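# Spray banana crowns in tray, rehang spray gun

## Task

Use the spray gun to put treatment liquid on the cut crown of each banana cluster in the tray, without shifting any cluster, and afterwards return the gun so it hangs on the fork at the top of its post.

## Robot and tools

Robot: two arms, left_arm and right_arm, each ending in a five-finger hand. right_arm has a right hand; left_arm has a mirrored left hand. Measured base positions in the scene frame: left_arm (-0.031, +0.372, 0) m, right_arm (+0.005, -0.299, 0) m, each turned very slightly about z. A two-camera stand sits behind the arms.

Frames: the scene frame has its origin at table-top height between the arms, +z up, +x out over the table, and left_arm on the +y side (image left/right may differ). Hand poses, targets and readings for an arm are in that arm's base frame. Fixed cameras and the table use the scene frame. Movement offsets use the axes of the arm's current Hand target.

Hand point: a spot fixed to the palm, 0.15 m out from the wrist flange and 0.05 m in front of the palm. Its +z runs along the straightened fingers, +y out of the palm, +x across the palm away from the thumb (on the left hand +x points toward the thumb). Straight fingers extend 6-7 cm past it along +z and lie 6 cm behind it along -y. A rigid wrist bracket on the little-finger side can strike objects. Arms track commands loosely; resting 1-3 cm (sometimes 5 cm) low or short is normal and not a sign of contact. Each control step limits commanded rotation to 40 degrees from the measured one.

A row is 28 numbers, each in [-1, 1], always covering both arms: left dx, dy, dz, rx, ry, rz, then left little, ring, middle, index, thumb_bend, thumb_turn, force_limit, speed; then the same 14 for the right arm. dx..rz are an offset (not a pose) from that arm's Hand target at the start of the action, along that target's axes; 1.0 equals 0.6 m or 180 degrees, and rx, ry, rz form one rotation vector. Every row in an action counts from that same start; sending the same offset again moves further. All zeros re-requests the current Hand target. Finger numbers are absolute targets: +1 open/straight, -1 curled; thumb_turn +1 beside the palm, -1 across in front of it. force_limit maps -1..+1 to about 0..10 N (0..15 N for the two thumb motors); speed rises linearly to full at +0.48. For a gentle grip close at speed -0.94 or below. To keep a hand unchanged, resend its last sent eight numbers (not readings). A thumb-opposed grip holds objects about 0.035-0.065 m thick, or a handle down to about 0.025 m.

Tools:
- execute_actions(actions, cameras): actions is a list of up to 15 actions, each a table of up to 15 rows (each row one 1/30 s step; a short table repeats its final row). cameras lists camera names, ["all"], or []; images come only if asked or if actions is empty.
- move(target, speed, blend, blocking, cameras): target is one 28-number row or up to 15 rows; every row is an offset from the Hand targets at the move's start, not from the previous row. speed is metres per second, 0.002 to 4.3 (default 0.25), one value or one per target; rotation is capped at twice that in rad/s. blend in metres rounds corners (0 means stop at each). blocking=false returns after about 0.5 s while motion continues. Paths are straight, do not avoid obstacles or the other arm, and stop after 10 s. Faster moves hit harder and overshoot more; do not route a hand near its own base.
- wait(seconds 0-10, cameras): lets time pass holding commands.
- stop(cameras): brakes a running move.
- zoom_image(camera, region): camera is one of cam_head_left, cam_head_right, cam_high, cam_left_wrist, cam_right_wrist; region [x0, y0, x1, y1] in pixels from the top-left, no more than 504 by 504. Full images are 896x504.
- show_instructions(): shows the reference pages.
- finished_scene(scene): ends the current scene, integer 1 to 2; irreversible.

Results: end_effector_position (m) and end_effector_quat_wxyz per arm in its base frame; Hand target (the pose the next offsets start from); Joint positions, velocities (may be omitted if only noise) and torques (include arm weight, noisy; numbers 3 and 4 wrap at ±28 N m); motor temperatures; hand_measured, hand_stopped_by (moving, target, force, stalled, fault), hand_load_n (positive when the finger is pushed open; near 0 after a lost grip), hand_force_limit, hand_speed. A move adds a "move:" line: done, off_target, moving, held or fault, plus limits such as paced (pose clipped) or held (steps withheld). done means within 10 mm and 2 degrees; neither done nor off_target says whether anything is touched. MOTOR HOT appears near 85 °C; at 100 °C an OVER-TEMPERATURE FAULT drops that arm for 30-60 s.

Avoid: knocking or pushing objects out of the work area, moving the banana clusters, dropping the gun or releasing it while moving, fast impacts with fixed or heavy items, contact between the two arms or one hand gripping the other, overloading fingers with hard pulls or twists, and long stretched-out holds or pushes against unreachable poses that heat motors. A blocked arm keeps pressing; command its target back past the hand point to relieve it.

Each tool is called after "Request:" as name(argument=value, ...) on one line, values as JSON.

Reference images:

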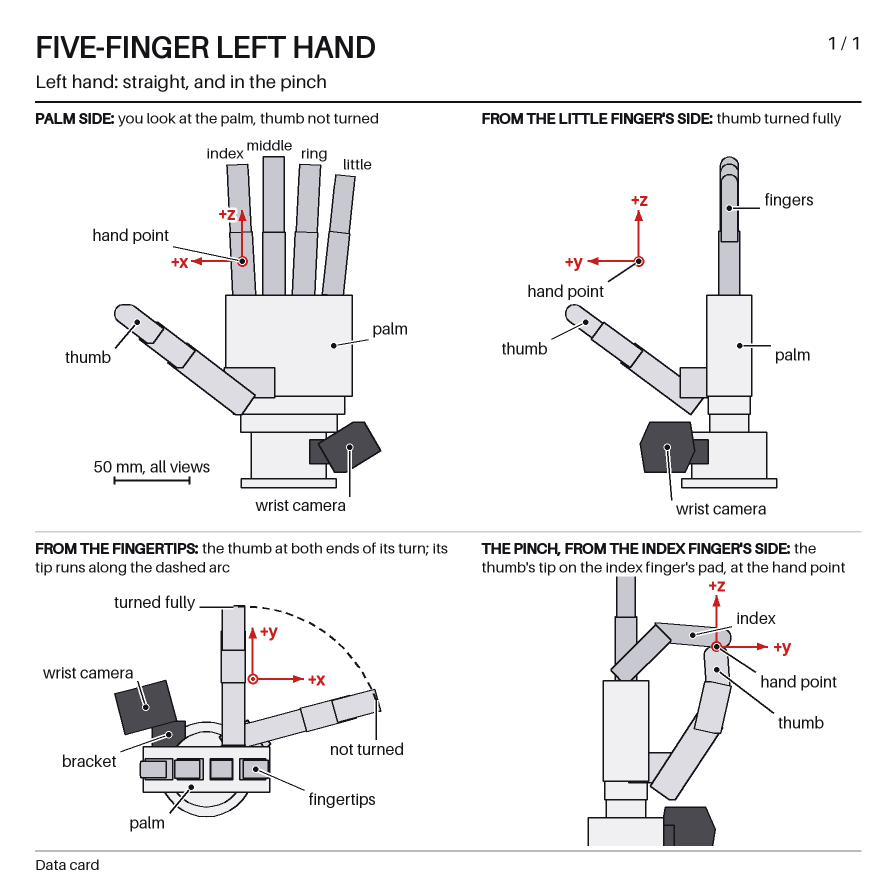

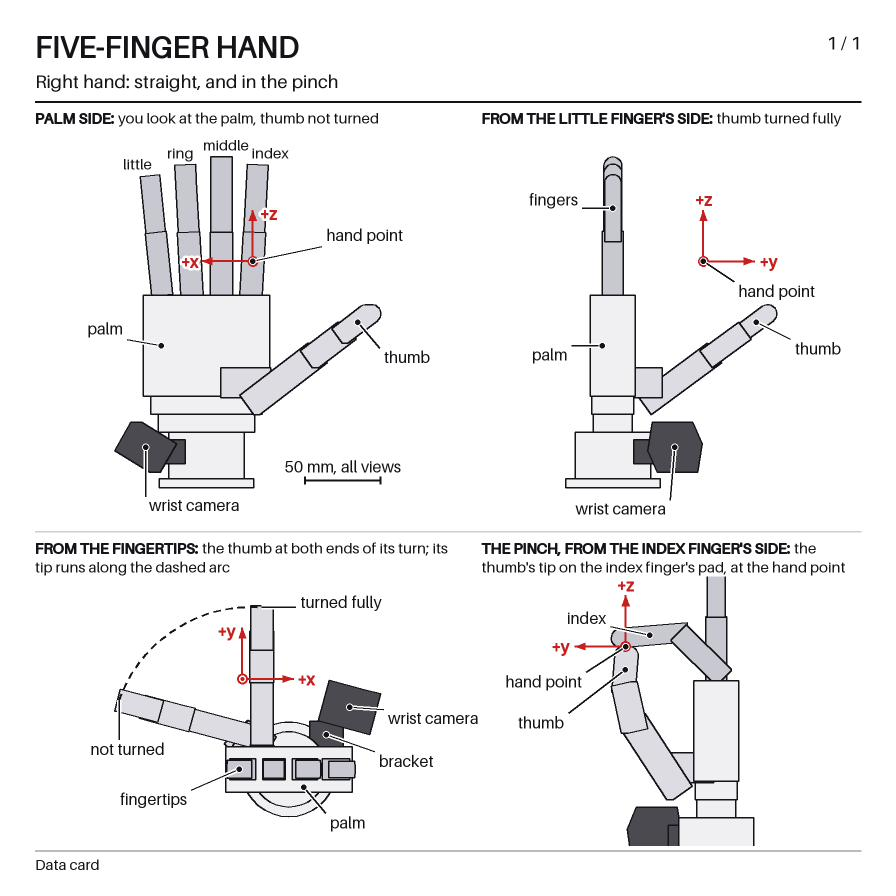

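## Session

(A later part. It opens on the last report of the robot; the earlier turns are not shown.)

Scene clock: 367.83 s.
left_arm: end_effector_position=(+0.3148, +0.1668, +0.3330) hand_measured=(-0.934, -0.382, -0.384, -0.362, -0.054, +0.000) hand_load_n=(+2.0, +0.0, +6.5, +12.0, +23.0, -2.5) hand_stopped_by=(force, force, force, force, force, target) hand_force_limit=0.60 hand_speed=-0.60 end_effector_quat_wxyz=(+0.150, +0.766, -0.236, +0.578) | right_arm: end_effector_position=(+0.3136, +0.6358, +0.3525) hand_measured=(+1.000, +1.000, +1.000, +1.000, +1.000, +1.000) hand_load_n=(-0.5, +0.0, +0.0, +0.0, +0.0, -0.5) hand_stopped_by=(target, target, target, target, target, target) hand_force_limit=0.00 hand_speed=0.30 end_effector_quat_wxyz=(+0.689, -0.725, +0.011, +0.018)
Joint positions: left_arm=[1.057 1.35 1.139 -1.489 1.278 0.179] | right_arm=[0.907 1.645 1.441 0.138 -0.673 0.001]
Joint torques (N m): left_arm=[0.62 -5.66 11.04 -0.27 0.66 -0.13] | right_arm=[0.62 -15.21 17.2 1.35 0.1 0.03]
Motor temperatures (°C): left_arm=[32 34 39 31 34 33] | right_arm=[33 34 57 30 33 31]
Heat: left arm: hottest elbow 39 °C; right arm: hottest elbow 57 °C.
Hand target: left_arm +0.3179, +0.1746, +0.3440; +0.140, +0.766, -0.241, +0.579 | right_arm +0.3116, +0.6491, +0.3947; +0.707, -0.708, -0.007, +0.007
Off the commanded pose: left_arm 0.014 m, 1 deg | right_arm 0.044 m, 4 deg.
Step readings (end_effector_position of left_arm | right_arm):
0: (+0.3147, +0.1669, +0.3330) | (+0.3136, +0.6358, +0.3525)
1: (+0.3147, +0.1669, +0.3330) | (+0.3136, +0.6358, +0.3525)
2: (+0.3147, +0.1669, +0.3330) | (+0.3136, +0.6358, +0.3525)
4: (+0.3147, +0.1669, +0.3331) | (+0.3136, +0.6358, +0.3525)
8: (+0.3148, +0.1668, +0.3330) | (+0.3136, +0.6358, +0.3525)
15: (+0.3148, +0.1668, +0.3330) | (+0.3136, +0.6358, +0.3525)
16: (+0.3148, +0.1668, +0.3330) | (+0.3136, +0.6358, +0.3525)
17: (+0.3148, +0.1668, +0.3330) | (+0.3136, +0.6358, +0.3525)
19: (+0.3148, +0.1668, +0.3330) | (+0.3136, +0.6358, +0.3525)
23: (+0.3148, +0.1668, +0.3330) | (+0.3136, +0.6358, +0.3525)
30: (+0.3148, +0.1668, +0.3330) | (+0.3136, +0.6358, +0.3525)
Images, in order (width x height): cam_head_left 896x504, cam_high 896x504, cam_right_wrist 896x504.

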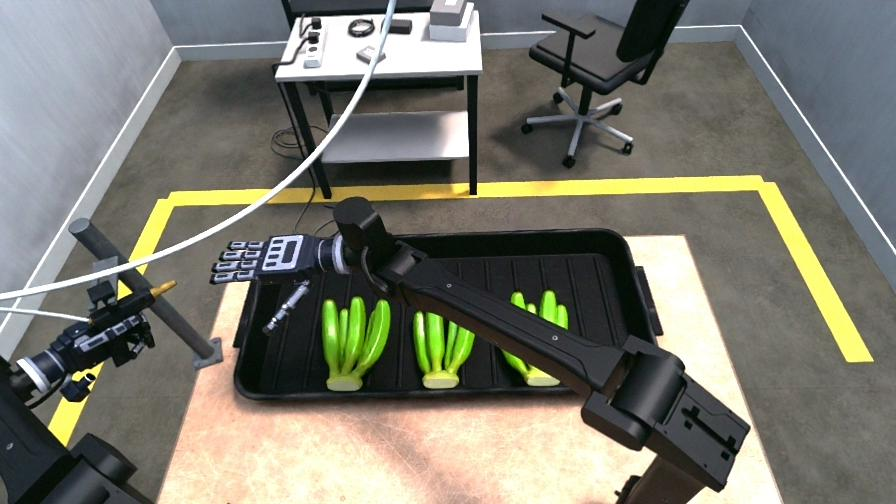

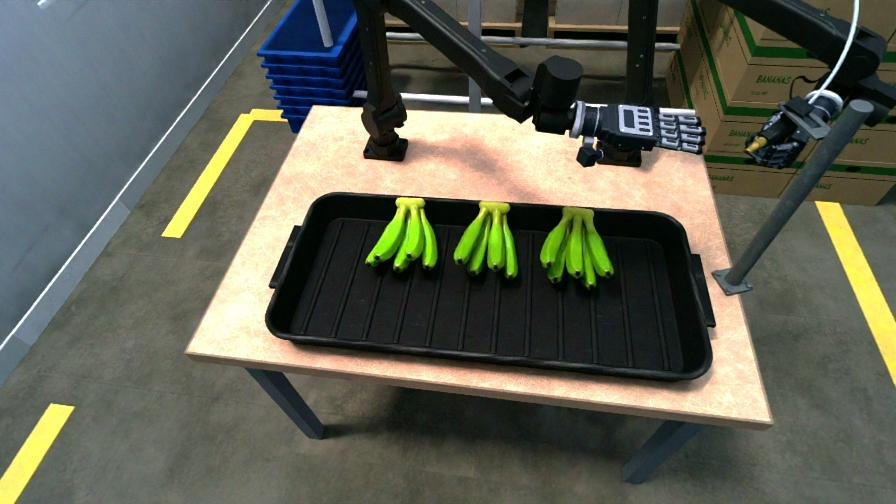

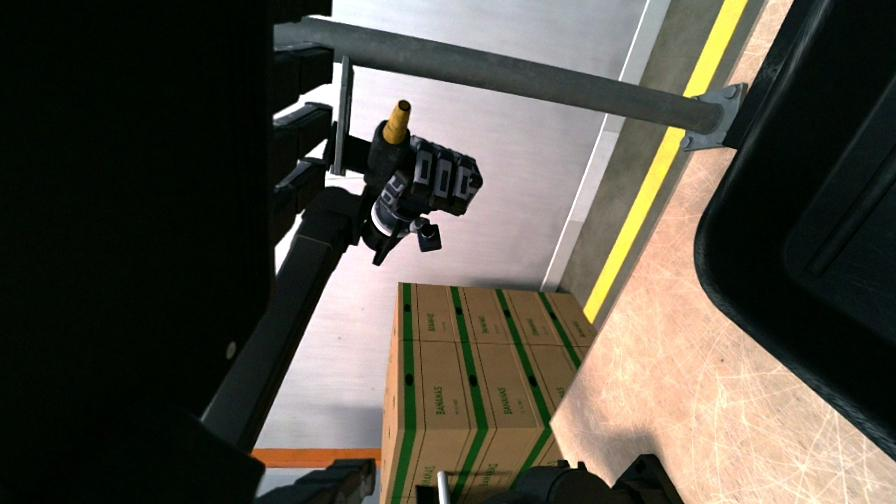

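Request:
execute_actions(actions=[[[0,0,0,0,0,0,-0.97,0.6,0.4,0.4,-0.7,0.0,0.0,-0.2,0,0,0,0,0,0,1,1,1,1,1,1,0,0.3]],[[0,0,0,0,0,0,-0.97,0.6,0.4,0.4,0.0,0.0,0.0,-0.2,0,0,0,0,0,0,1,1,1,1,1,1,0,0.3]],[[0,0,0,0,0,0,-0.975,0.6,0.4,0.4,-0.72,0.0,0.0,-0.6,0,0,0,0,0,0,1,1,1,1,1,1,0,0.3]],[[0,0,0,0,0,0,-0.975,0.6,0.4,0.4,-0.72,0.0,0.0,-0.6,0,0,0,0,0,0,1,1,1,1,1,1,0,0.3]]], cameras=["cam_head_left","cam_right_wrist","cam_high"])

Request:
zoom_image(camera="cam_right_wrist", region=[360, 80, 520, 240])

Request:
zoom_image(camera="cam_head_left", region=[70, 260, 170, 360])

Request:
zoom_image(camera="cam_high", region=[730, 80, 870, 220])

Scene clock: 370.80 s.
left_arm: end_effector_position=(+0.3151, +0.1671, +0.3336) hand_measured=(-0.966, +0.600, +0.400, +0.400, -0.008, +0.000) hand_load_n=(+8.5, +0.0, +0.0, +0.0, +8.0, -6.0) hand_stopped_by=(force, target, target, target, force, target) hand_force_limit=0.00 hand_speed=-0.60 end_effector_quat_wxyz=(+0.153, +0.768, -0.232, +0.577) | right_arm: end_effector_position=(+0.3136, +0.6358, +0.3525) hand_measured=(+1.000, +1.000, +1.000, +1.000, +1.000, +1.000) hand_load_n=(+0.0, -0.5, -0.5, +0.0, +0.0, +0.0) hand_stopped_by=(target, target, target, target, target, target) hand_force_limit=0.00 hand_speed=0.30 end_effector_quat_wxyz=(+0.689, -0.725, +0.011, +0.018)
Joint positions: left_arm=[1.057 1.35 1.139 -1.489 1.278 0.169] | right_arm=[0.907 1.645 1.441 0.138 -0.673 0.001]
Joint torques (N m): left_arm=[0.56 -5.71 11.02 -0.24 0.69 -0.04] | right_arm=[0.62 -15.21 17.21 1.36 0.09 0.03]
Motor temperatures (°C): left_arm=[32 34 40 31 34 33] | right_arm=[33 34 57 30 33 31]
Heat: left arm: hottest elbow 40 °C; right arm: hottest elbow 57 °C.
Hand target: left_arm +0.3179, +0.1746, +0.3440; +0.140, +0.766, -0.241, +0.579 | right_arm +0.3116, +0.6491, +0.3947; +0.707, -0.708, -0.007, +0.007
Off the commanded pose: left_arm 0.013 m, 2 deg | right_arm 0.044 m, 4 deg.
Step readings (end_effector_position of left_arm | right_arm):
0: (+0.3148, +0.1668, +0.3330) | (+0.3136, +0.6358, +0.3525)
1: (+0.3148, +0.1668, +0.3330) | (+0.3136, +0.6358, +0.3525)
2: (+0.3148, +0.1668, +0.3330) | (+0.3136, +0.6358, +0.3525)
4: (+0.3148, +0.1668, +0.3331) | (+0.3136, +0.6358, +0.3525)
8: (+0.3149, +0.1669, +0.3330) | (+0.3136, +0.6358, +0.3525)
15: (+0.3149, +0.1669, +0.3330) | (+0.3136, +0.6358, +0.3525)
16: (+0.3149, +0.1669, +0.3330) | (+0.3136, +0.6358, +0.3525)
17: (+0.3149, +0.1669, +0.3330) | (+0.3136, +0.6358, +0.3525)
19: (+0.3149, +0.1669, +0.3330) | (+0.3136, +0.6358, +0.3525)
23: (+0.3149, +0.1669, +0.3330) | (+0.3136, +0.6358, +0.3525)
30: (+0.3149, +0.1669, +0.3330) | (+0.3136, +0.6358, +0.3525)
31: (+0.3149, +0.1669, +0.3330) | (+0.3136, +0.6358, +0.3525)
32: (+0.3149, +0.1669, +0.3330) | (+0.3136, +0.6358, +0.3525)
34: (+0.3151, +0.1671, +0.3335) | (+0.3136, +0.6358, +0.3525)
38: (+0.3151, +0.1671, +0.3336) | (+0.3136, +0.6358, +0.3525)
45: (+0.3151, +0.1671, +0.3336) | (+0.3136, +0.6358, +0.3525)
46: (+0.3151, +0.1671, +0.3336) | (+0.3136, +0.6358, +0.3525)
47: (+0.3151, +0.1671, +0.3336) | (+0.3136, +0.6358, +0.3525)
49: (+0.3151, +0.1671, +0.3336) | (+0.3136, +0.6358, +0.3525)
53: (+0.3151, +0.1671, +0.3336) | (+0.3136, +0.6358, +0.3525)
60: (+0.3151, +0.1671, +0.3336) | (+0.3136, +0.6358, +0.3525)
Images, in order (width x height): cam_head_left 896x504, cam_high 896x504, cam_right_wrist 896x504.

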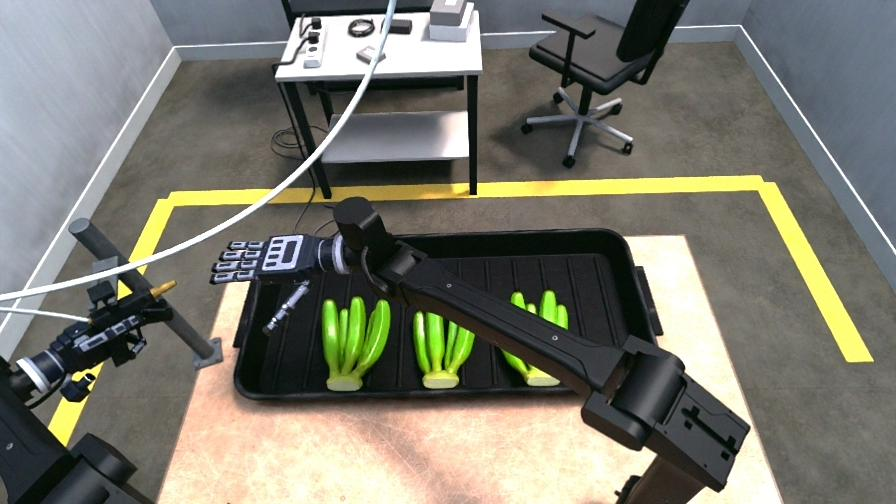

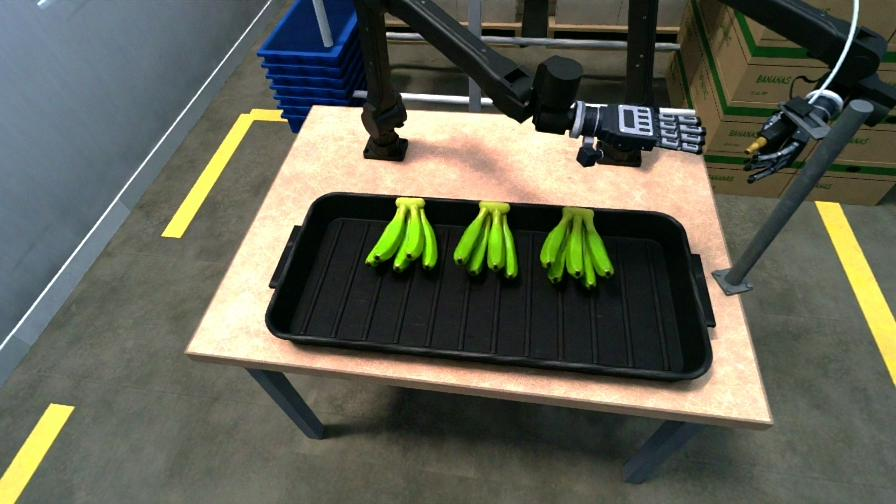

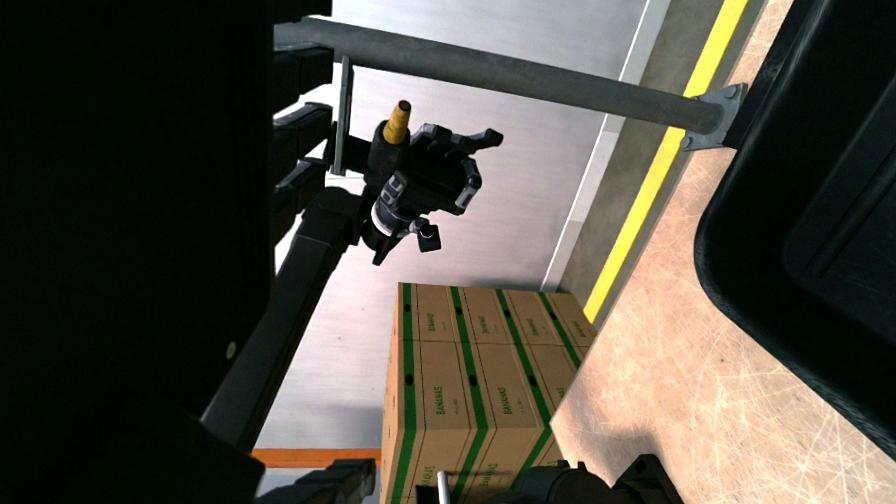

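Scaled by 3.150 from the camera's 896x504 image, which has a finer 1280x720 frame.

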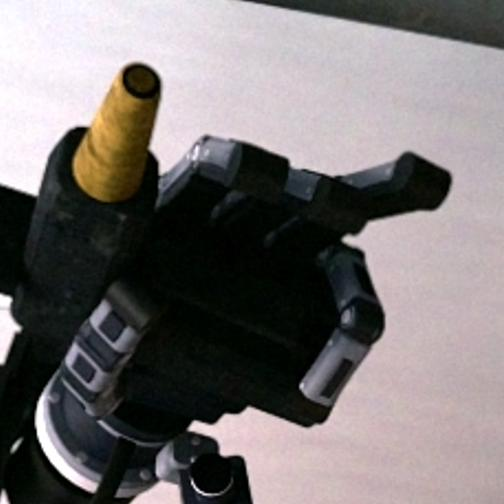

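Scaled by 5.040 from the camera's 896x504 image, which has a finer 1280x720 frame.

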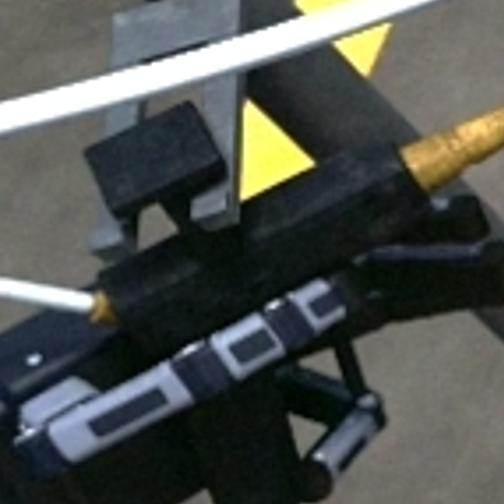

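Scaled by 3.600 from the camera's 896x504 image, which has a finer 1280x720 frame.

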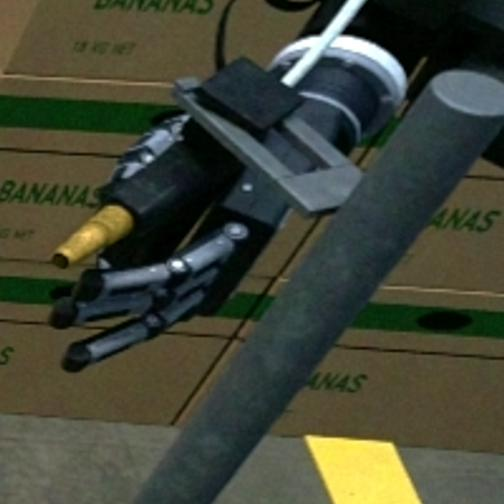

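Request:
execute_actions(actions=[[[0,0,0,0,0,0,-0.975,0.6,-0.8,-0.8,-0.72,0.0,-0.7,-0.7,0,0,0,0,0,0,1,1,1,1,1,1,0,0.3]],[[0,0,0,0,0,0,-0.975,0.6,-0.8,-0.8,-0.72,0.0,-0.7,-0.7,0,0,0,0,0,0,1,1,1,1,1,1,0,0.3]],[[0,0,0,0,0,0,-0.975,0.6,-0.8,-0.8,-0.72,0.0,-0.7,-0.7,0,0,0,0,0,0,1,1,1,1,1,1,0,0.3]]])

Request:
execute_actions(actions=[[[0,0,0,0,0,0,-0.975,0.6,-0.85,-0.85,-0.72,0.0,0.3,-0.6,0,0,0,0,0,0,1,1,1,1,1,1,0,0.3]],[[0,0,0,0,0,0,-0.975,0.6,-0.85,-0.85,-0.72,0.0,0.3,-0.6,0,0,0,0,0,0,1,1,1,1,1,1,0,0.3]]])

Request:
execute_actions(actions=[[[0,0,0,0,0,0,-0.975,0.6,-0.9,-0.9,-0.72,0.0,0.6,-0.6,0,0,0,0,0,0,1,1,1,1,1,1,0,0.3]],[[0,0,0,0,0,0,-0.975,0.6,-0.9,-0.9,-0.72,0.0,0.6,-0.6,0,0,0,0,0,0,1,1,1,1,1,1,0,0.3]]], cameras=["cam_head_left","cam_right_wrist","cam_high"])

Request:
zoom_image(camera="cam_right_wrist", region=[360, 80, 520, 240])

Request:
zoom_image(camera="cam_head_left", region=[70, 260, 170, 360])

Scene clock: 372.93 s.
left_arm: end_effector_position=(+0.3151, +0.1671, +0.3336) hand_measured=(-0.966, +0.600, -0.396, -0.288, -0.008, +0.000) hand_load_n=(+5.0, +0.0, +10.0, +2.0, +9.0, -5.5) hand_stopped_by=(force, target, force, force, force, target) hand_force_limit=-0.70 hand_speed=-0.70 end_effector_quat_wxyz=(+0.153, +0.768, -0.232, +0.577) | right_arm: end_effector_position=(+0.3136, +0.6358, +0.3525) hand_measured=(+1.000, +1.000, +1.000, +1.000, +1.000, +1.000) hand_load_n=(-0.5, -0.5, +0.0, +0.0, +0.0, -0.5) hand_stopped_by=(target, target, target, target, target, target) hand_force_limit=0.00 hand_speed=0.30 end_effector_quat_wxyz=(+0.689, -0.725, +0.011, +0.018)
Joint positions: left_arm=[1.057 1.35 1.139 -1.489 1.278 0.168] | right_arm=[0.907 1.645 1.441 0.138 -0.673 0.001]
Joint torques (N m): left_arm=[0.56 -5.71 11 -0.24 0.69 -0.03] | right_arm=[0.62 -15.27 17.21 1.35 0.09 0.03]
Motor temperatures (°C): left_arm=[32 34 40 31 34 33] | right_arm=[33 34 57 30 33 31]
Heat: left arm: hottest elbow 40 °C; right arm: hottest elbow 57 °C.
Hand target: left_arm +0.3179, +0.1746, +0.3440; +0.140, +0.766, -0.241, +0.579 | right_arm +0.3116, +0.6491, +0.3947; +0.707, -0.708, -0.007, +0.007
Off the commanded pose: left_arm 0.013 m, 2 deg | right_arm 0.044 m, 4 deg.
Step readings (end_effector_position of left_arm | right_arm):
0: (+0.3151, +0.1671, +0.3336) | (+0.3136, +0.6358, +0.3525)
1: (+0.3151, +0.1671, +0.3336) | (+0.3136, +0.6358, +0.3525)
2: (+0.3151, +0.1671, +0.3336) | (+0.3136, +0.6358, +0.3525)
4: (+0.3151, +0.1671, +0.3336) | (+0.3136, +0.6358, +0.3525)
8: (+0.3151, +0.1671, +0.3336) | (+0.3136, +0.6358, +0.3525)
15: (+0.3151, +0.1671, +0.3336) | (+0.3136, +0.6358, +0.3525)
16: (+0.3151, +0.1671, +0.3336) | (+0.3136, +0.6358, +0.3525)
17: (+0.3151, +0.1671, +0.3336) | (+0.3136, +0.6358, +0.3525)
19: (+0.3151, +0.1671, +0.3336) | (+0.3136, +0.6358, +0.3525)
23: (+0.3151, +0.1671, +0.3336) | (+0.3136, +0.6358, +0.3525)
30: (+0.3151, +0.1671, +0.3336) | (+0.3136, +0.6358, +0.3525)
31: (+0.3151, +0.1671, +0.3336) | (+0.3136, +0.6358, +0.3525)
32: (+0.3151, +0.1671, +0.3336) | (+0.3136, +0.6358, +0.3525)
34: (+0.3151, +0.1671, +0.3336) | (+0.3136, +0.6358, +0.3525)
38: (+0.3151, +0.1671, +0.3336) | (+0.3136, +0.6358, +0.3525)
45: (+0.3151, +0.1671, +0.3336) | (+0.3136, +0.6358, +0.3525)

Scene clock: 374.13 s.
left_arm: end_effector_position=(+0.3151, +0.1671, +0.3335) hand_measured=(-0.966, +0.600, -0.396, -0.354, -0.008, +0.000) hand_load_n=(+4.5, +0.0, +8.0, +7.5, +10.0, -4.5) hand_stopped_by=(force, target, force, force, force, target) hand_force_limit=0.30 hand_speed=-0.60 end_effector_quat_wxyz=(+0.153, +0.768, -0.232, +0.577) | right_arm: end_effector_position=(+0.3136, +0.6358, +0.3525) hand_measured=(+1.000, +1.000, +1.000, +1.000, +1.000, +1.000) hand_load_n=(+0.0, +0.0, +0.0, -0.5, +0.0, +0.0) hand_stopped_by=(target, target, target, target, target, target) hand_force_limit=0.00 hand_speed=0.30 end_effector_quat_wxyz=(+0.689, -0.725, +0.011, +0.018)
Joint positions: left_arm=[1.057 1.35 1.139 -1.489 1.278 0.168] | right_arm=[0.907 1.645 1.441 0.138 -0.673 0.001]
Joint torques (N m): left_arm=[0.62 -5.71 10.99 -0.24 0.7 -0.03] | right_arm=[0.62 -15.21 17.21 1.36 0.09 0.03]
Motor temperatures (°C): left_arm=[32 34 40 31 34 33] | right_arm=[33 34 57 30 33 31]
Heat: left arm: hottest elbow 40 °C; right arm: hottest elbow 57 °C.
Hand target: left_arm +0.3179, +0.1746, +0.3440; +0.140, +0.766, -0.241, +0.579 | right_arm +0.3116, +0.6491, +0.3947; +0.707, -0.708, -0.007, +0.007
Off the commanded pose: left_arm 0.013 m, 2 deg | right_arm 0.044 m, 4 deg.
Step readings (end_effector_position of left_arm | right_arm):
0: (+0.3151, +0.1671, +0.3336) | (+0.3136, +0.6358, +0.3525)
1: (+0.3151, +0.1671, +0.3336) | (+0.3136, +0.6358, +0.3525)
2: (+0.3151, +0.1671, +0.3336) | (+0.3136, +0.6358, +0.3525)
4: (+0.3152, +0.1671, +0.3336) | (+0.3136, +0.6358, +0.3525)
8: (+0.3151, +0.1671, +0.3335) | (+0.3136, +0.6358, +0.3525)
15: (+0.3151, +0.1671, +0.3335) | (+0.3136, +0.6358, +0.3525)
16: (+0.3151, +0.1671, +0.3335) | (+0.3136, +0.6358, +0.3525)
17: (+0.3151, +0.1671, +0.3335) | (+0.3136, +0.6358, +0.3525)
19: (+0.3151, +0.1671, +0.3335) | (+0.3136, +0.6358, +0.3525)
23: (+0.3151, +0.1671, +0.3335) | (+0.3136, +0.6358, +0.3525)
30: (+0.3151, +0.1671, +0.3335) | (+0.3136, +0.6358, +0.3525)

Scene clock: 375.33 s.
left_arm: end_effector_position=(+0.3152, +0.1670, +0.3335) hand_measured=(-0.966, +0.600, -0.424, -0.382, -0.008, +0.000) hand_load_n=(+0.5, +0.0, +12.0, +11.5, +11.5, -4.5) hand_stopped_by=(force, target, force, force, force, target) hand_force_limit=0.60 hand_speed=-0.60 end_effector_quat_wxyz=(+0.153, +0.768, -0.232, +0.577) | right_arm: end_effector_position=(+0.3136, +0.6358, +0.3525) hand_measured=(+1.000, +1.000, +1.000, +1.000, +1.000, +1.000) hand_load_n=(+0.0, +0.0, +0.0, +0.0, +0.0, +0.0) hand_stopped_by=(target, target, target, target, target, target) hand_force_limit=0.00 hand_speed=0.30 end_effector_quat_wxyz=(+0.689, -0.725, +0.011, +0.018)
Joint positions: left_arm=[1.056 1.35 1.139 -1.489 1.277 0.168] | right_arm=[0.907 1.645 1.441 0.138 -0.673 0.001]
Joint torques (N m): left_arm=[0.56 -5.77 11 -0.25 0.7 -0.03] | right_arm=[0.56 -15.27 17.21 1.35 0.09 0.03]
Motor temperatures (°C): left_arm=[32 34 40 31 34 33] | right_arm=[33 34 57 30 33 31]
Heat: left arm: hottest elbow 40 °C; right arm: hottest elbow 57 °C.
Hand target: left_arm +0.3179, +0.1747, +0.3439; +0.140, +0.766, -0.241, +0.579 | right_arm +0.3116, +0.6491, +0.3947; +0.707, -0.708, -0.007, +0.007
Off the commanded pose: left_arm 0.013 m, 2 deg | right_arm 0.044 m, 4 deg.
Step readings (end_effector_position of left_arm | right_arm):
0: (+0.3151, +0.1671, +0.3335) | (+0.3136, +0.6358, +0.3525)
1: (+0.3151, +0.1671, +0.3335) | (+0.3136, +0.6358, +0.3525)
2: (+0.3151, +0.1671, +0.3335) | (+0.3136, +0.6358, +0.3525)
4: (+0.3152, +0.1670, +0.3335) | (+0.3136, +0.6358, +0.3525)
8: (+0.3152, +0.1670, +0.3335) | (+0.3136, +0.6358, +0.3525)
15: (+0.3152, +0.1670, +0.3335) | (+0.3136, +0.6358, +0.3525)
16: (+0.3152, +0.1670, +0.3335) | (+0.3136, +0.6358, +0.3525)
17: (+0.3152, +0.1670, +0.3335) | (+0.3136, +0.6358, +0.3525)
19: (+0.3152, +0.1670, +0.3335) | (+0.3136, +0.6358, +0.3525)
23: (+0.3152, +0.1670, +0.3335) | (+0.3136, +0.6358, +0.3525)
30: (+0.3152, +0.1670, +0.3335) | (+0.3136, +0.6358, +0.3525)
Images, in order (width x height): cam_head_left 896x504, cam_high 896x504, cam_right_wrist 896x504.

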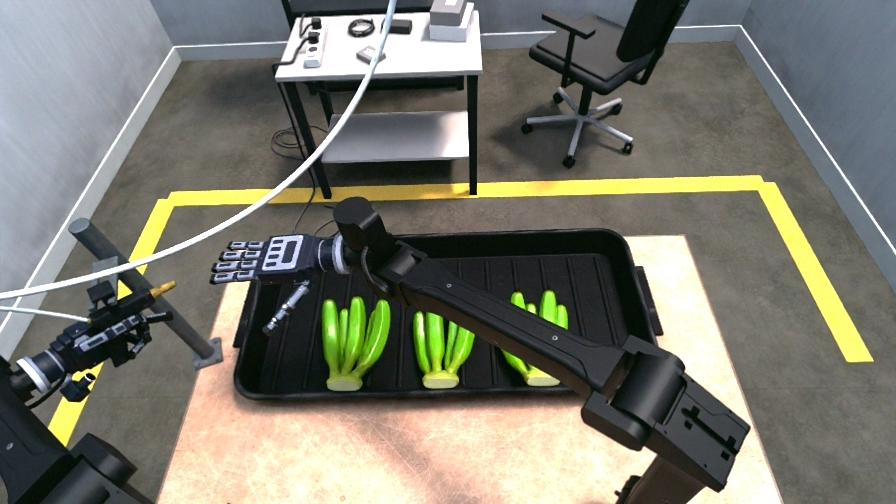

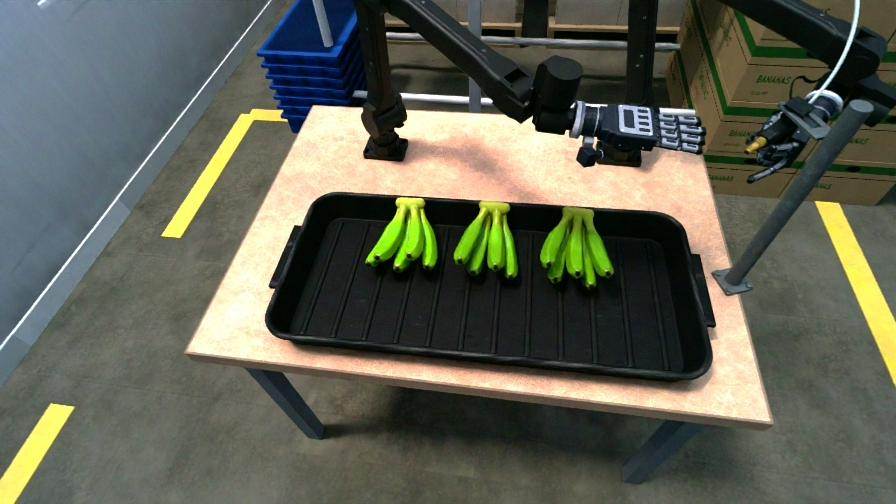

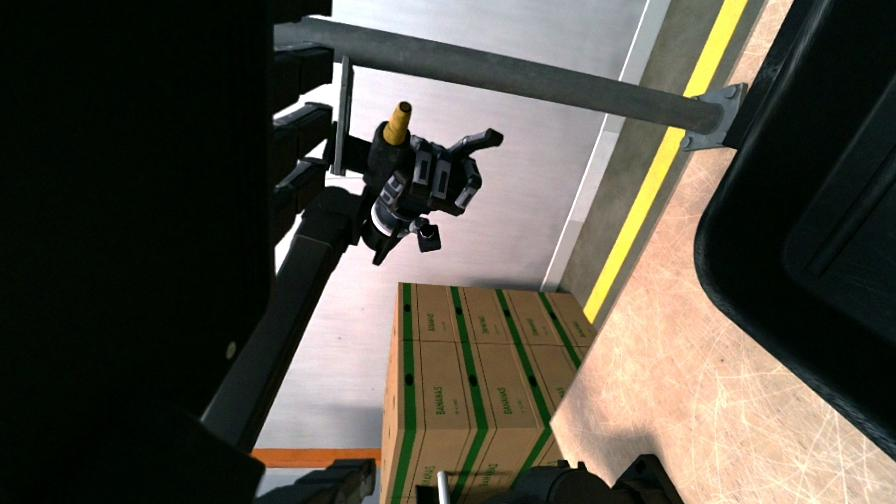

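Scaled by 3.150 from the camera's 896x504 image, which has a finer 1280x720 frame.

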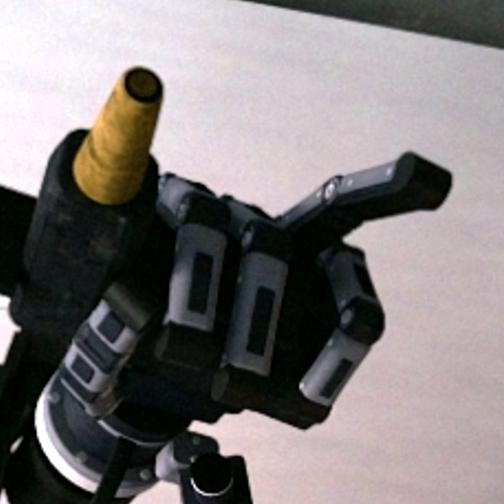

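Scaled by 5.040 from the camera's 896x504 image, which has a finer 1280x720 frame.

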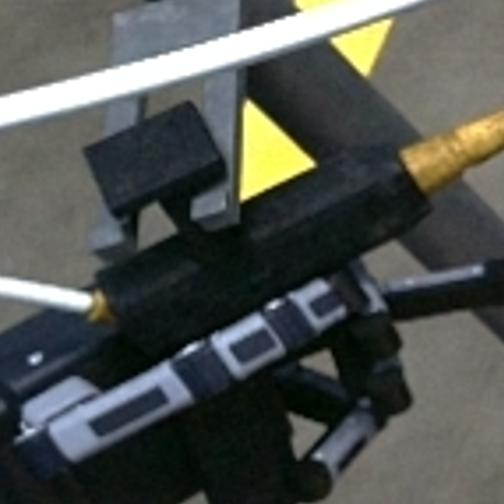

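Request:
execute_actions(actions=[[[0,0,0,0,0,0,-0.975,0.6,0.3,0.3,-0.72,0.0,0.6,-0.2,0,0,0,0,0,0,1,1,1,1,1,1,0,0.3]],[[0,0,0,0,0,0,-0.975,0.6,0.3,0.3,-0.76,0.0,0.2,-0.6,0,0,0,0,0,0,1,1,1,1,1,1,0,0.3]],[[0,0,0,0,0,0,-0.975,0.6,0.3,0.3,-0.76,0.0,0.2,-0.6,0,0,0,0,0,0,1,1,1,1,1,1,0,0.3]]])

Request:
move(target=[0.0207,-0.0014,-0.0063,0,0,0,-0.975,0.6,0.3,0.3,-0.76,0.0,0.2,-0.6,0,0,0,0,0,0,1,1,1,1,1,1,0,0.3], speed=0.05, cameras=["cam_head_left","cam_right_wrist","cam_high"])

Request:
zoom_image(camera="cam_right_wrist", region=[360, 80, 520, 240])

Request:
zoom_image(camera="cam_head_left", region=[70, 260, 170, 360])

Request:
zoom_image(camera="cam_high", region=[730, 80, 870, 220])

Scene clock: 377.83 s.
left_arm: end_effector_position=(+0.3152, +0.1670, +0.3334) hand_measured=(-0.966, +0.600, +0.300, +0.300, -0.008, +0.000) hand_load_n=(+2.5, +0.0, +0.0, +0.0, +11.5, -5.0) hand_stopped_by=(force, target, target, target, force, target) hand_force_limit=0.20 hand_speed=-0.60 end_effector_quat_wxyz=(+0.153, +0.768, -0.232, +0.577) | right_arm: end_effector_position=(+0.3136, +0.6358, +0.3525) hand_measured=(+1.000, +1.000, +1.000, +1.000, +1.000, +1.000) hand_load_n=(+0.0, -0.5, +0.0, +0.0, +0.5, +0.0) hand_stopped_by=(target, target, target, target, target, target) hand_force_limit=0.00 hand_speed=0.30 end_effector_quat_wxyz=(+0.689, -0.725, +0.011, +0.018)
Joint positions: left_arm=[1.056 1.35 1.139 -1.489 1.277 0.168] | right_arm=[0.907 1.645 1.441 0.138 -0.673 0.001]
Joint torques (N m): left_arm=[0.62 -5.71 10.99 -0.25 0.73 -0.03] | right_arm=[0.62 -15.27 17.21 1.35 0.09 0.03]
Motor temperatures (°C): left_arm=[32 34 40 31 34 33] | right_arm=[33 34 57 30 33 31]
Heat: left arm: hottest elbow 40 °C; right arm: hottest elbow 57 °C.
Hand target: left_arm +0.3179, +0.1747, +0.3439; +0.140, +0.766, -0.241, +0.579 | right_arm +0.3116, +0.6491, +0.3947; +0.707, -0.708, -0.007, +0.007
Off the commanded pose: left_arm 0.013 m, 2 deg | right_arm 0.044 m, 4 deg.
Step readings (end_effector_position of left_arm | right_arm):
0: (+0.3152, +0.1670, +0.3335) | (+0.3136, +0.6358, +0.3525)
1: (+0.3152, +0.1670, +0.3335) | (+0.3136, +0.6358, +0.3525)
2: (+0.3152, +0.1670, +0.3335) | (+0.3136, +0.6358, +0.3525)
4: (+0.3152, +0.1670, +0.3334) | (+0.3136, +0.6358, +0.3525)
8: (+0.3152, +0.1670, +0.3334) | (+0.3136, +0.6358, +0.3525)
15: (+0.3152, +0.1670, +0.3334) | (+0.3136, +0.6358, +0.3525)
16: (+0.3152, +0.1670, +0.3334) | (+0.3136, +0.6358, +0.3525)
17: (+0.3152, +0.1670, +0.3334) | (+0.3136, +0.6358, +0.3525)
19: (+0.3152, +0.1670, +0.3334) | (+0.3136, +0.6358, +0.3525)
23: (+0.3152, +0.1670, +0.3334) | (+0.3136, +0.6358, +0.3525)
30: (+0.3152, +0.1670, +0.3334) | (+0.3136, +0.6358, +0.3525)
31: (+0.3152, +0.1670, +0.3334) | (+0.3136, +0.6358, +0.3525)
32: (+0.3152, +0.1670, +0.3334) | (+0.3136, +0.6358, +0.3525)
34: (+0.3152, +0.1670, +0.3334) | (+0.3136, +0.6358, +0.3525)
38: (+0.3152, +0.1670, +0.3334) | (+0.3136, +0.6358, +0.3525)
45: (+0.3152, +0.1670, +0.3334) | (+0.3136, +0.6358, +0.3525)

Scene clock: 378.73 s.
left_arm: end_effector_position=(+0.3144, +0.1669, +0.3349) hand_measured=(-0.966, +0.600, +0.300, +0.300, -0.008, +0.000) hand_load_n=(+1.0, +0.0, +0.0, +0.0, +9.5, -5.0) hand_stopped_by=(force, target, target, target, force, target) hand_force_limit=0.20 hand_speed=-0.60 end_effector_quat_wxyz=(+0.158, +0.773, -0.230, +0.569) | right_arm: end_effector_position=(+0.3136, +0.6358, +0.3525) hand_measured=(+1.000, +1.000, +1.000, +1.000, +1.000, +1.000) hand_load_n=(+0.0, +0.0, +0.0, +0.0, +0.0, +0.0) hand_stopped_by=(target, target, target, target, target, target) hand_force_limit=0.00 hand_speed=0.30 end_effector_quat_wxyz=(+0.689, -0.725, +0.011, +0.018)
Joint positions: left_arm=[1.056 1.351 1.15 -1.511 1.261 0.168] | right_arm=[0.907 1.645 1.441 0.138 -0.673 0.001]
Joint torques (N m): left_arm=[0.62 -6.36 12.3 -0.91 1.3 -0.02] | right_arm=[0.62 -15.21 17.21 1.36 0.1 0.03]
Motor temperatures (°C): left_arm=[32 34 40 31 34 33] | right_arm=[33 34 57 30 33 31]
Heat: left arm: hottest elbow 40 °C; right arm: hottest elbow 57 °C.
Hand target: left_arm +0.3179, +0.1747, +0.3571; +0.139, +0.766, -0.241, +0.579 | right_arm +0.3116, +0.6491, +0.3947; +0.707, -0.708, -0.007, +0.007
Off the commanded pose: left_arm 0.024 m, 3 deg | right_arm 0.044 m, 4 deg.
move: off_target (left_arm, right_arm)
Images, in order (width x height): cam_head_left 896x504, cam_high 896x504, cam_right_wrist 896x504.

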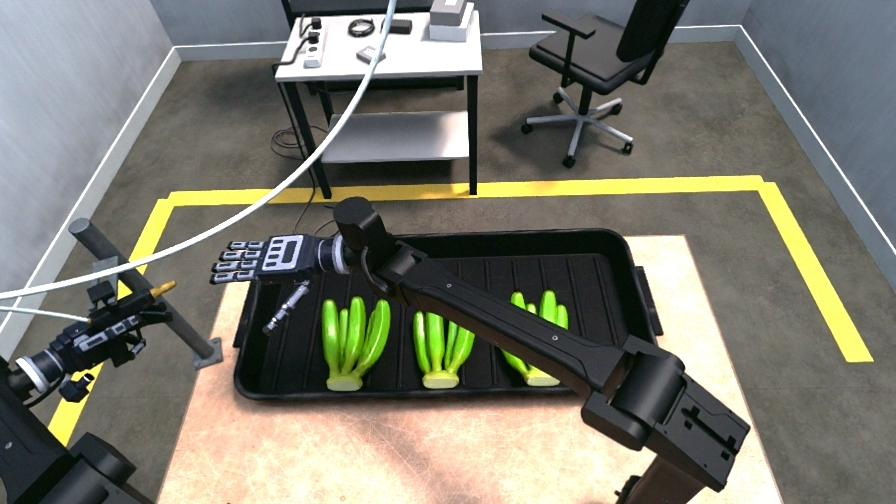

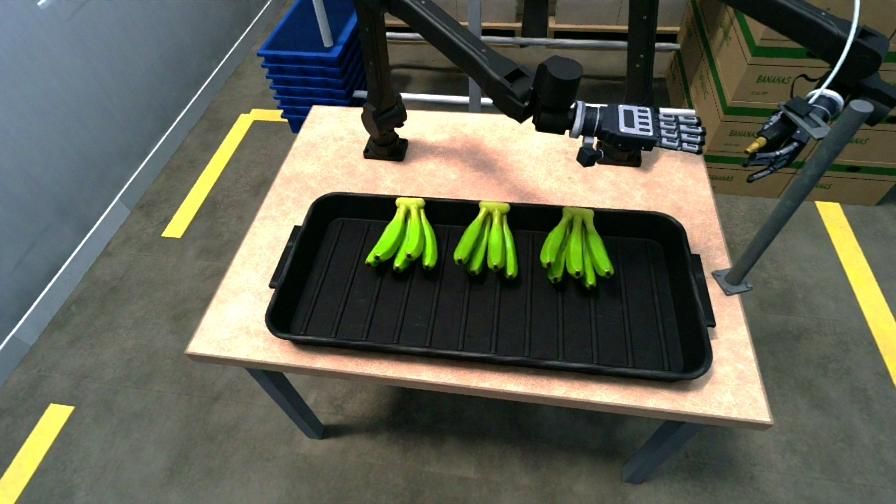

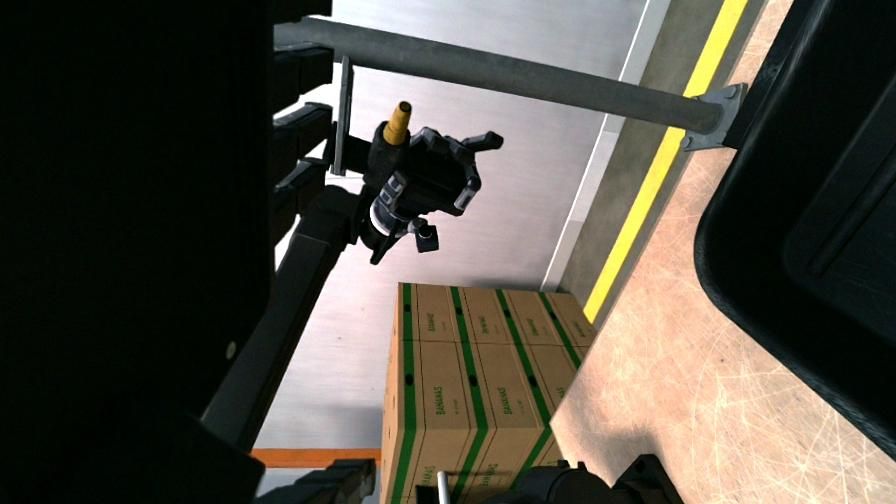

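Scaled by 3.150 from the camera's 896x504 image, which has a finer 1280x720 frame.

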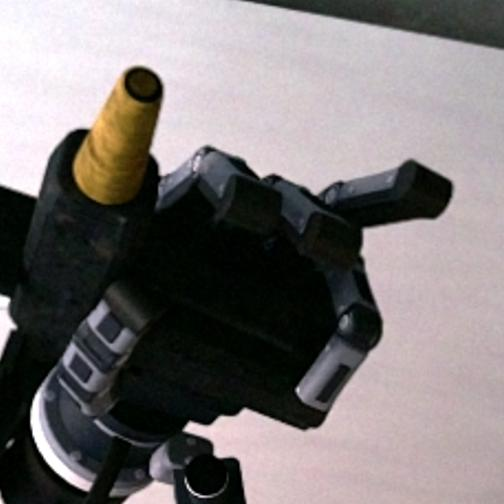

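Scaled by 5.040 from the camera's 896x504 image, which has a finer 1280x720 frame.

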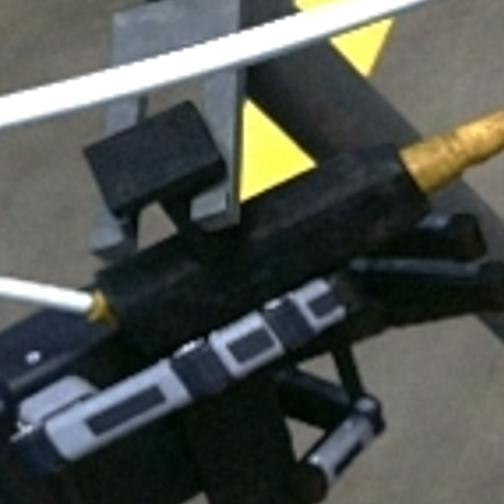

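Scaled by 3.600 from the camera's 896x504 image, which has a finer 1280x720 frame.

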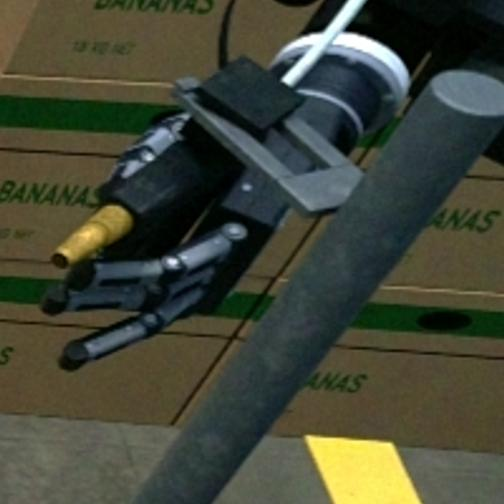

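Request:
execute_actions(actions=[[[0.0128,-0.0009,-0.0039,0,0,0,-1.0,0.6,0.3,0.3,-0.8,0.0,0.35,-0.6,0,0,0,0,0,0,1,1,1,1,1,1,0,0.3]],[[0,0,0,0,0,0,-1.0,0.6,0.3,0.3,-0.8,0.0,0.35,-0.6,0,0,0,0,0,0,1,1,1,1,1,1,0,0.3]]], cameras=["cam_head_left"])

Request:
zoom_image(camera="cam_head_left", region=[70, 260, 170, 360])

Scene clock: 380.23 s.
left_arm: end_effector_position=(+0.3137, +0.1663, +0.3363) hand_measured=(-0.996, +0.600, +0.300, +0.300, -0.018, +0.000) hand_load_n=(+5.5, +0.0, +0.0, +0.0, +10.5, -7.5) hand_stopped_by=(force, target, target, target, force, target) hand_force_limit=0.35 hand_speed=-0.60 end_effector_quat_wxyz=(+0.164, +0.776, -0.226, +0.565) | right_arm: end_effector_position=(+0.3136, +0.6358, +0.3525) hand_measured=(+1.000, +1.000, +1.000, +1.000, +1.000, +1.000) hand_load_n=(+0.0, +0.0, +0.0, +0.0, +0.0, -0.5) hand_stopped_by=(target, target, target, target, target, target) hand_force_limit=0.00 hand_speed=0.30 end_effector_quat_wxyz=(+0.689, -0.725, +0.011, +0.018)
Joint positions: left_arm=[1.056 1.354 1.156 -1.533 1.254 0.169] | right_arm=[0.907 1.645 1.441 0.138 -0.673 0.001]
Joint torques (N m): left_arm=[0.67 -6.95 13.09 -0.76 1.57 -0.01] | right_arm=[0.56 -15.27 17.21 1.35 0.09 0.03]
Motor temperatures (°C): left_arm=[32 34 40 31 34 33] | right_arm=[33 34 57 30 33 31]
Heat: left arm: hottest elbow 40 °C; right arm: hottest elbow 57 °C.
Hand target: left_arm +0.3179, +0.1747, +0.3651; +0.140, +0.766, -0.241, +0.579 | right_arm +0.3116, +0.6491, +0.3947; +0.707, -0.708, -0.007, +0.007
Off the commanded pose: left_arm 0.030 m, 4 deg | right_arm 0.044 m, 4 deg.
Step readings (end_effector_position of left_arm | right_arm):
0: (+0.3144, +0.1669, +0.3348) | (+0.3136, +0.6358, +0.3525)
1: (+0.3144, +0.1668, +0.3349) | (+0.3136, +0.6358, +0.3525)
2: (+0.3143, +0.1668, +0.3352) | (+0.3136, +0.6358, +0.3525)
4: (+0.3141, +0.1666, +0.3358) | (+0.3136, +0.6358, +0.3525)
8: (+0.3140, +0.1666, +0.3360) | (+0.3136, +0.6358, +0.3525)
15: (+0.3138, +0.1663, +0.3362) | (+0.3136, +0.6358, +0.3525)
16: (+0.3137, +0.1663, +0.3361) | (+0.3136, +0.6358, +0.3525)
17: (+0.3137, +0.1663, +0.3361) | (+0.3136, +0.6358, +0.3525)
19: (+0.3137, +0.1663, +0.3363) | (+0.3136, +0.6358, +0.3525)
23: (+0.3137, +0.1663, +0.3363) | (+0.3136, +0.6358, +0.3525)
30: (+0.3137, +0.1663, +0.3363) | (+0.3136, +0.6358, +0.3525)
Images, in order (width x height): cam_head_left 896x504.

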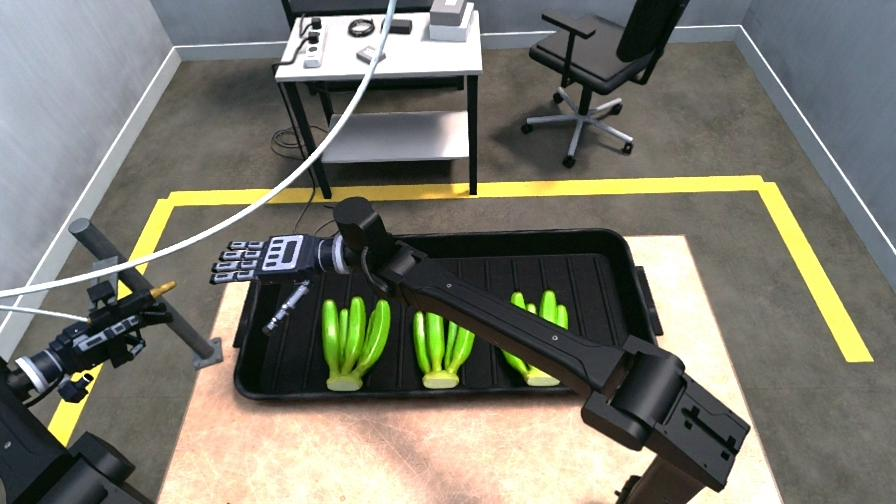

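Scaled by 5.040 from the camera's 896x504 image, which has a finer 1280x720 frame.

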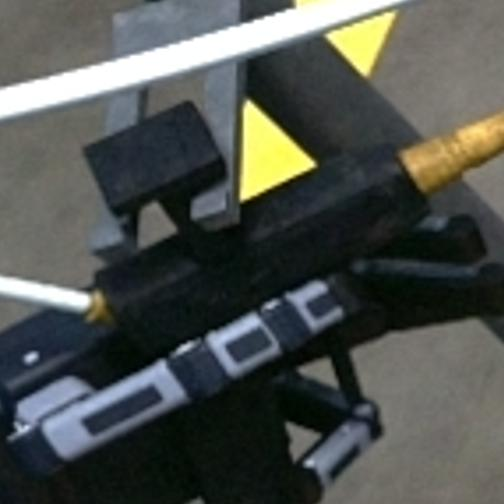

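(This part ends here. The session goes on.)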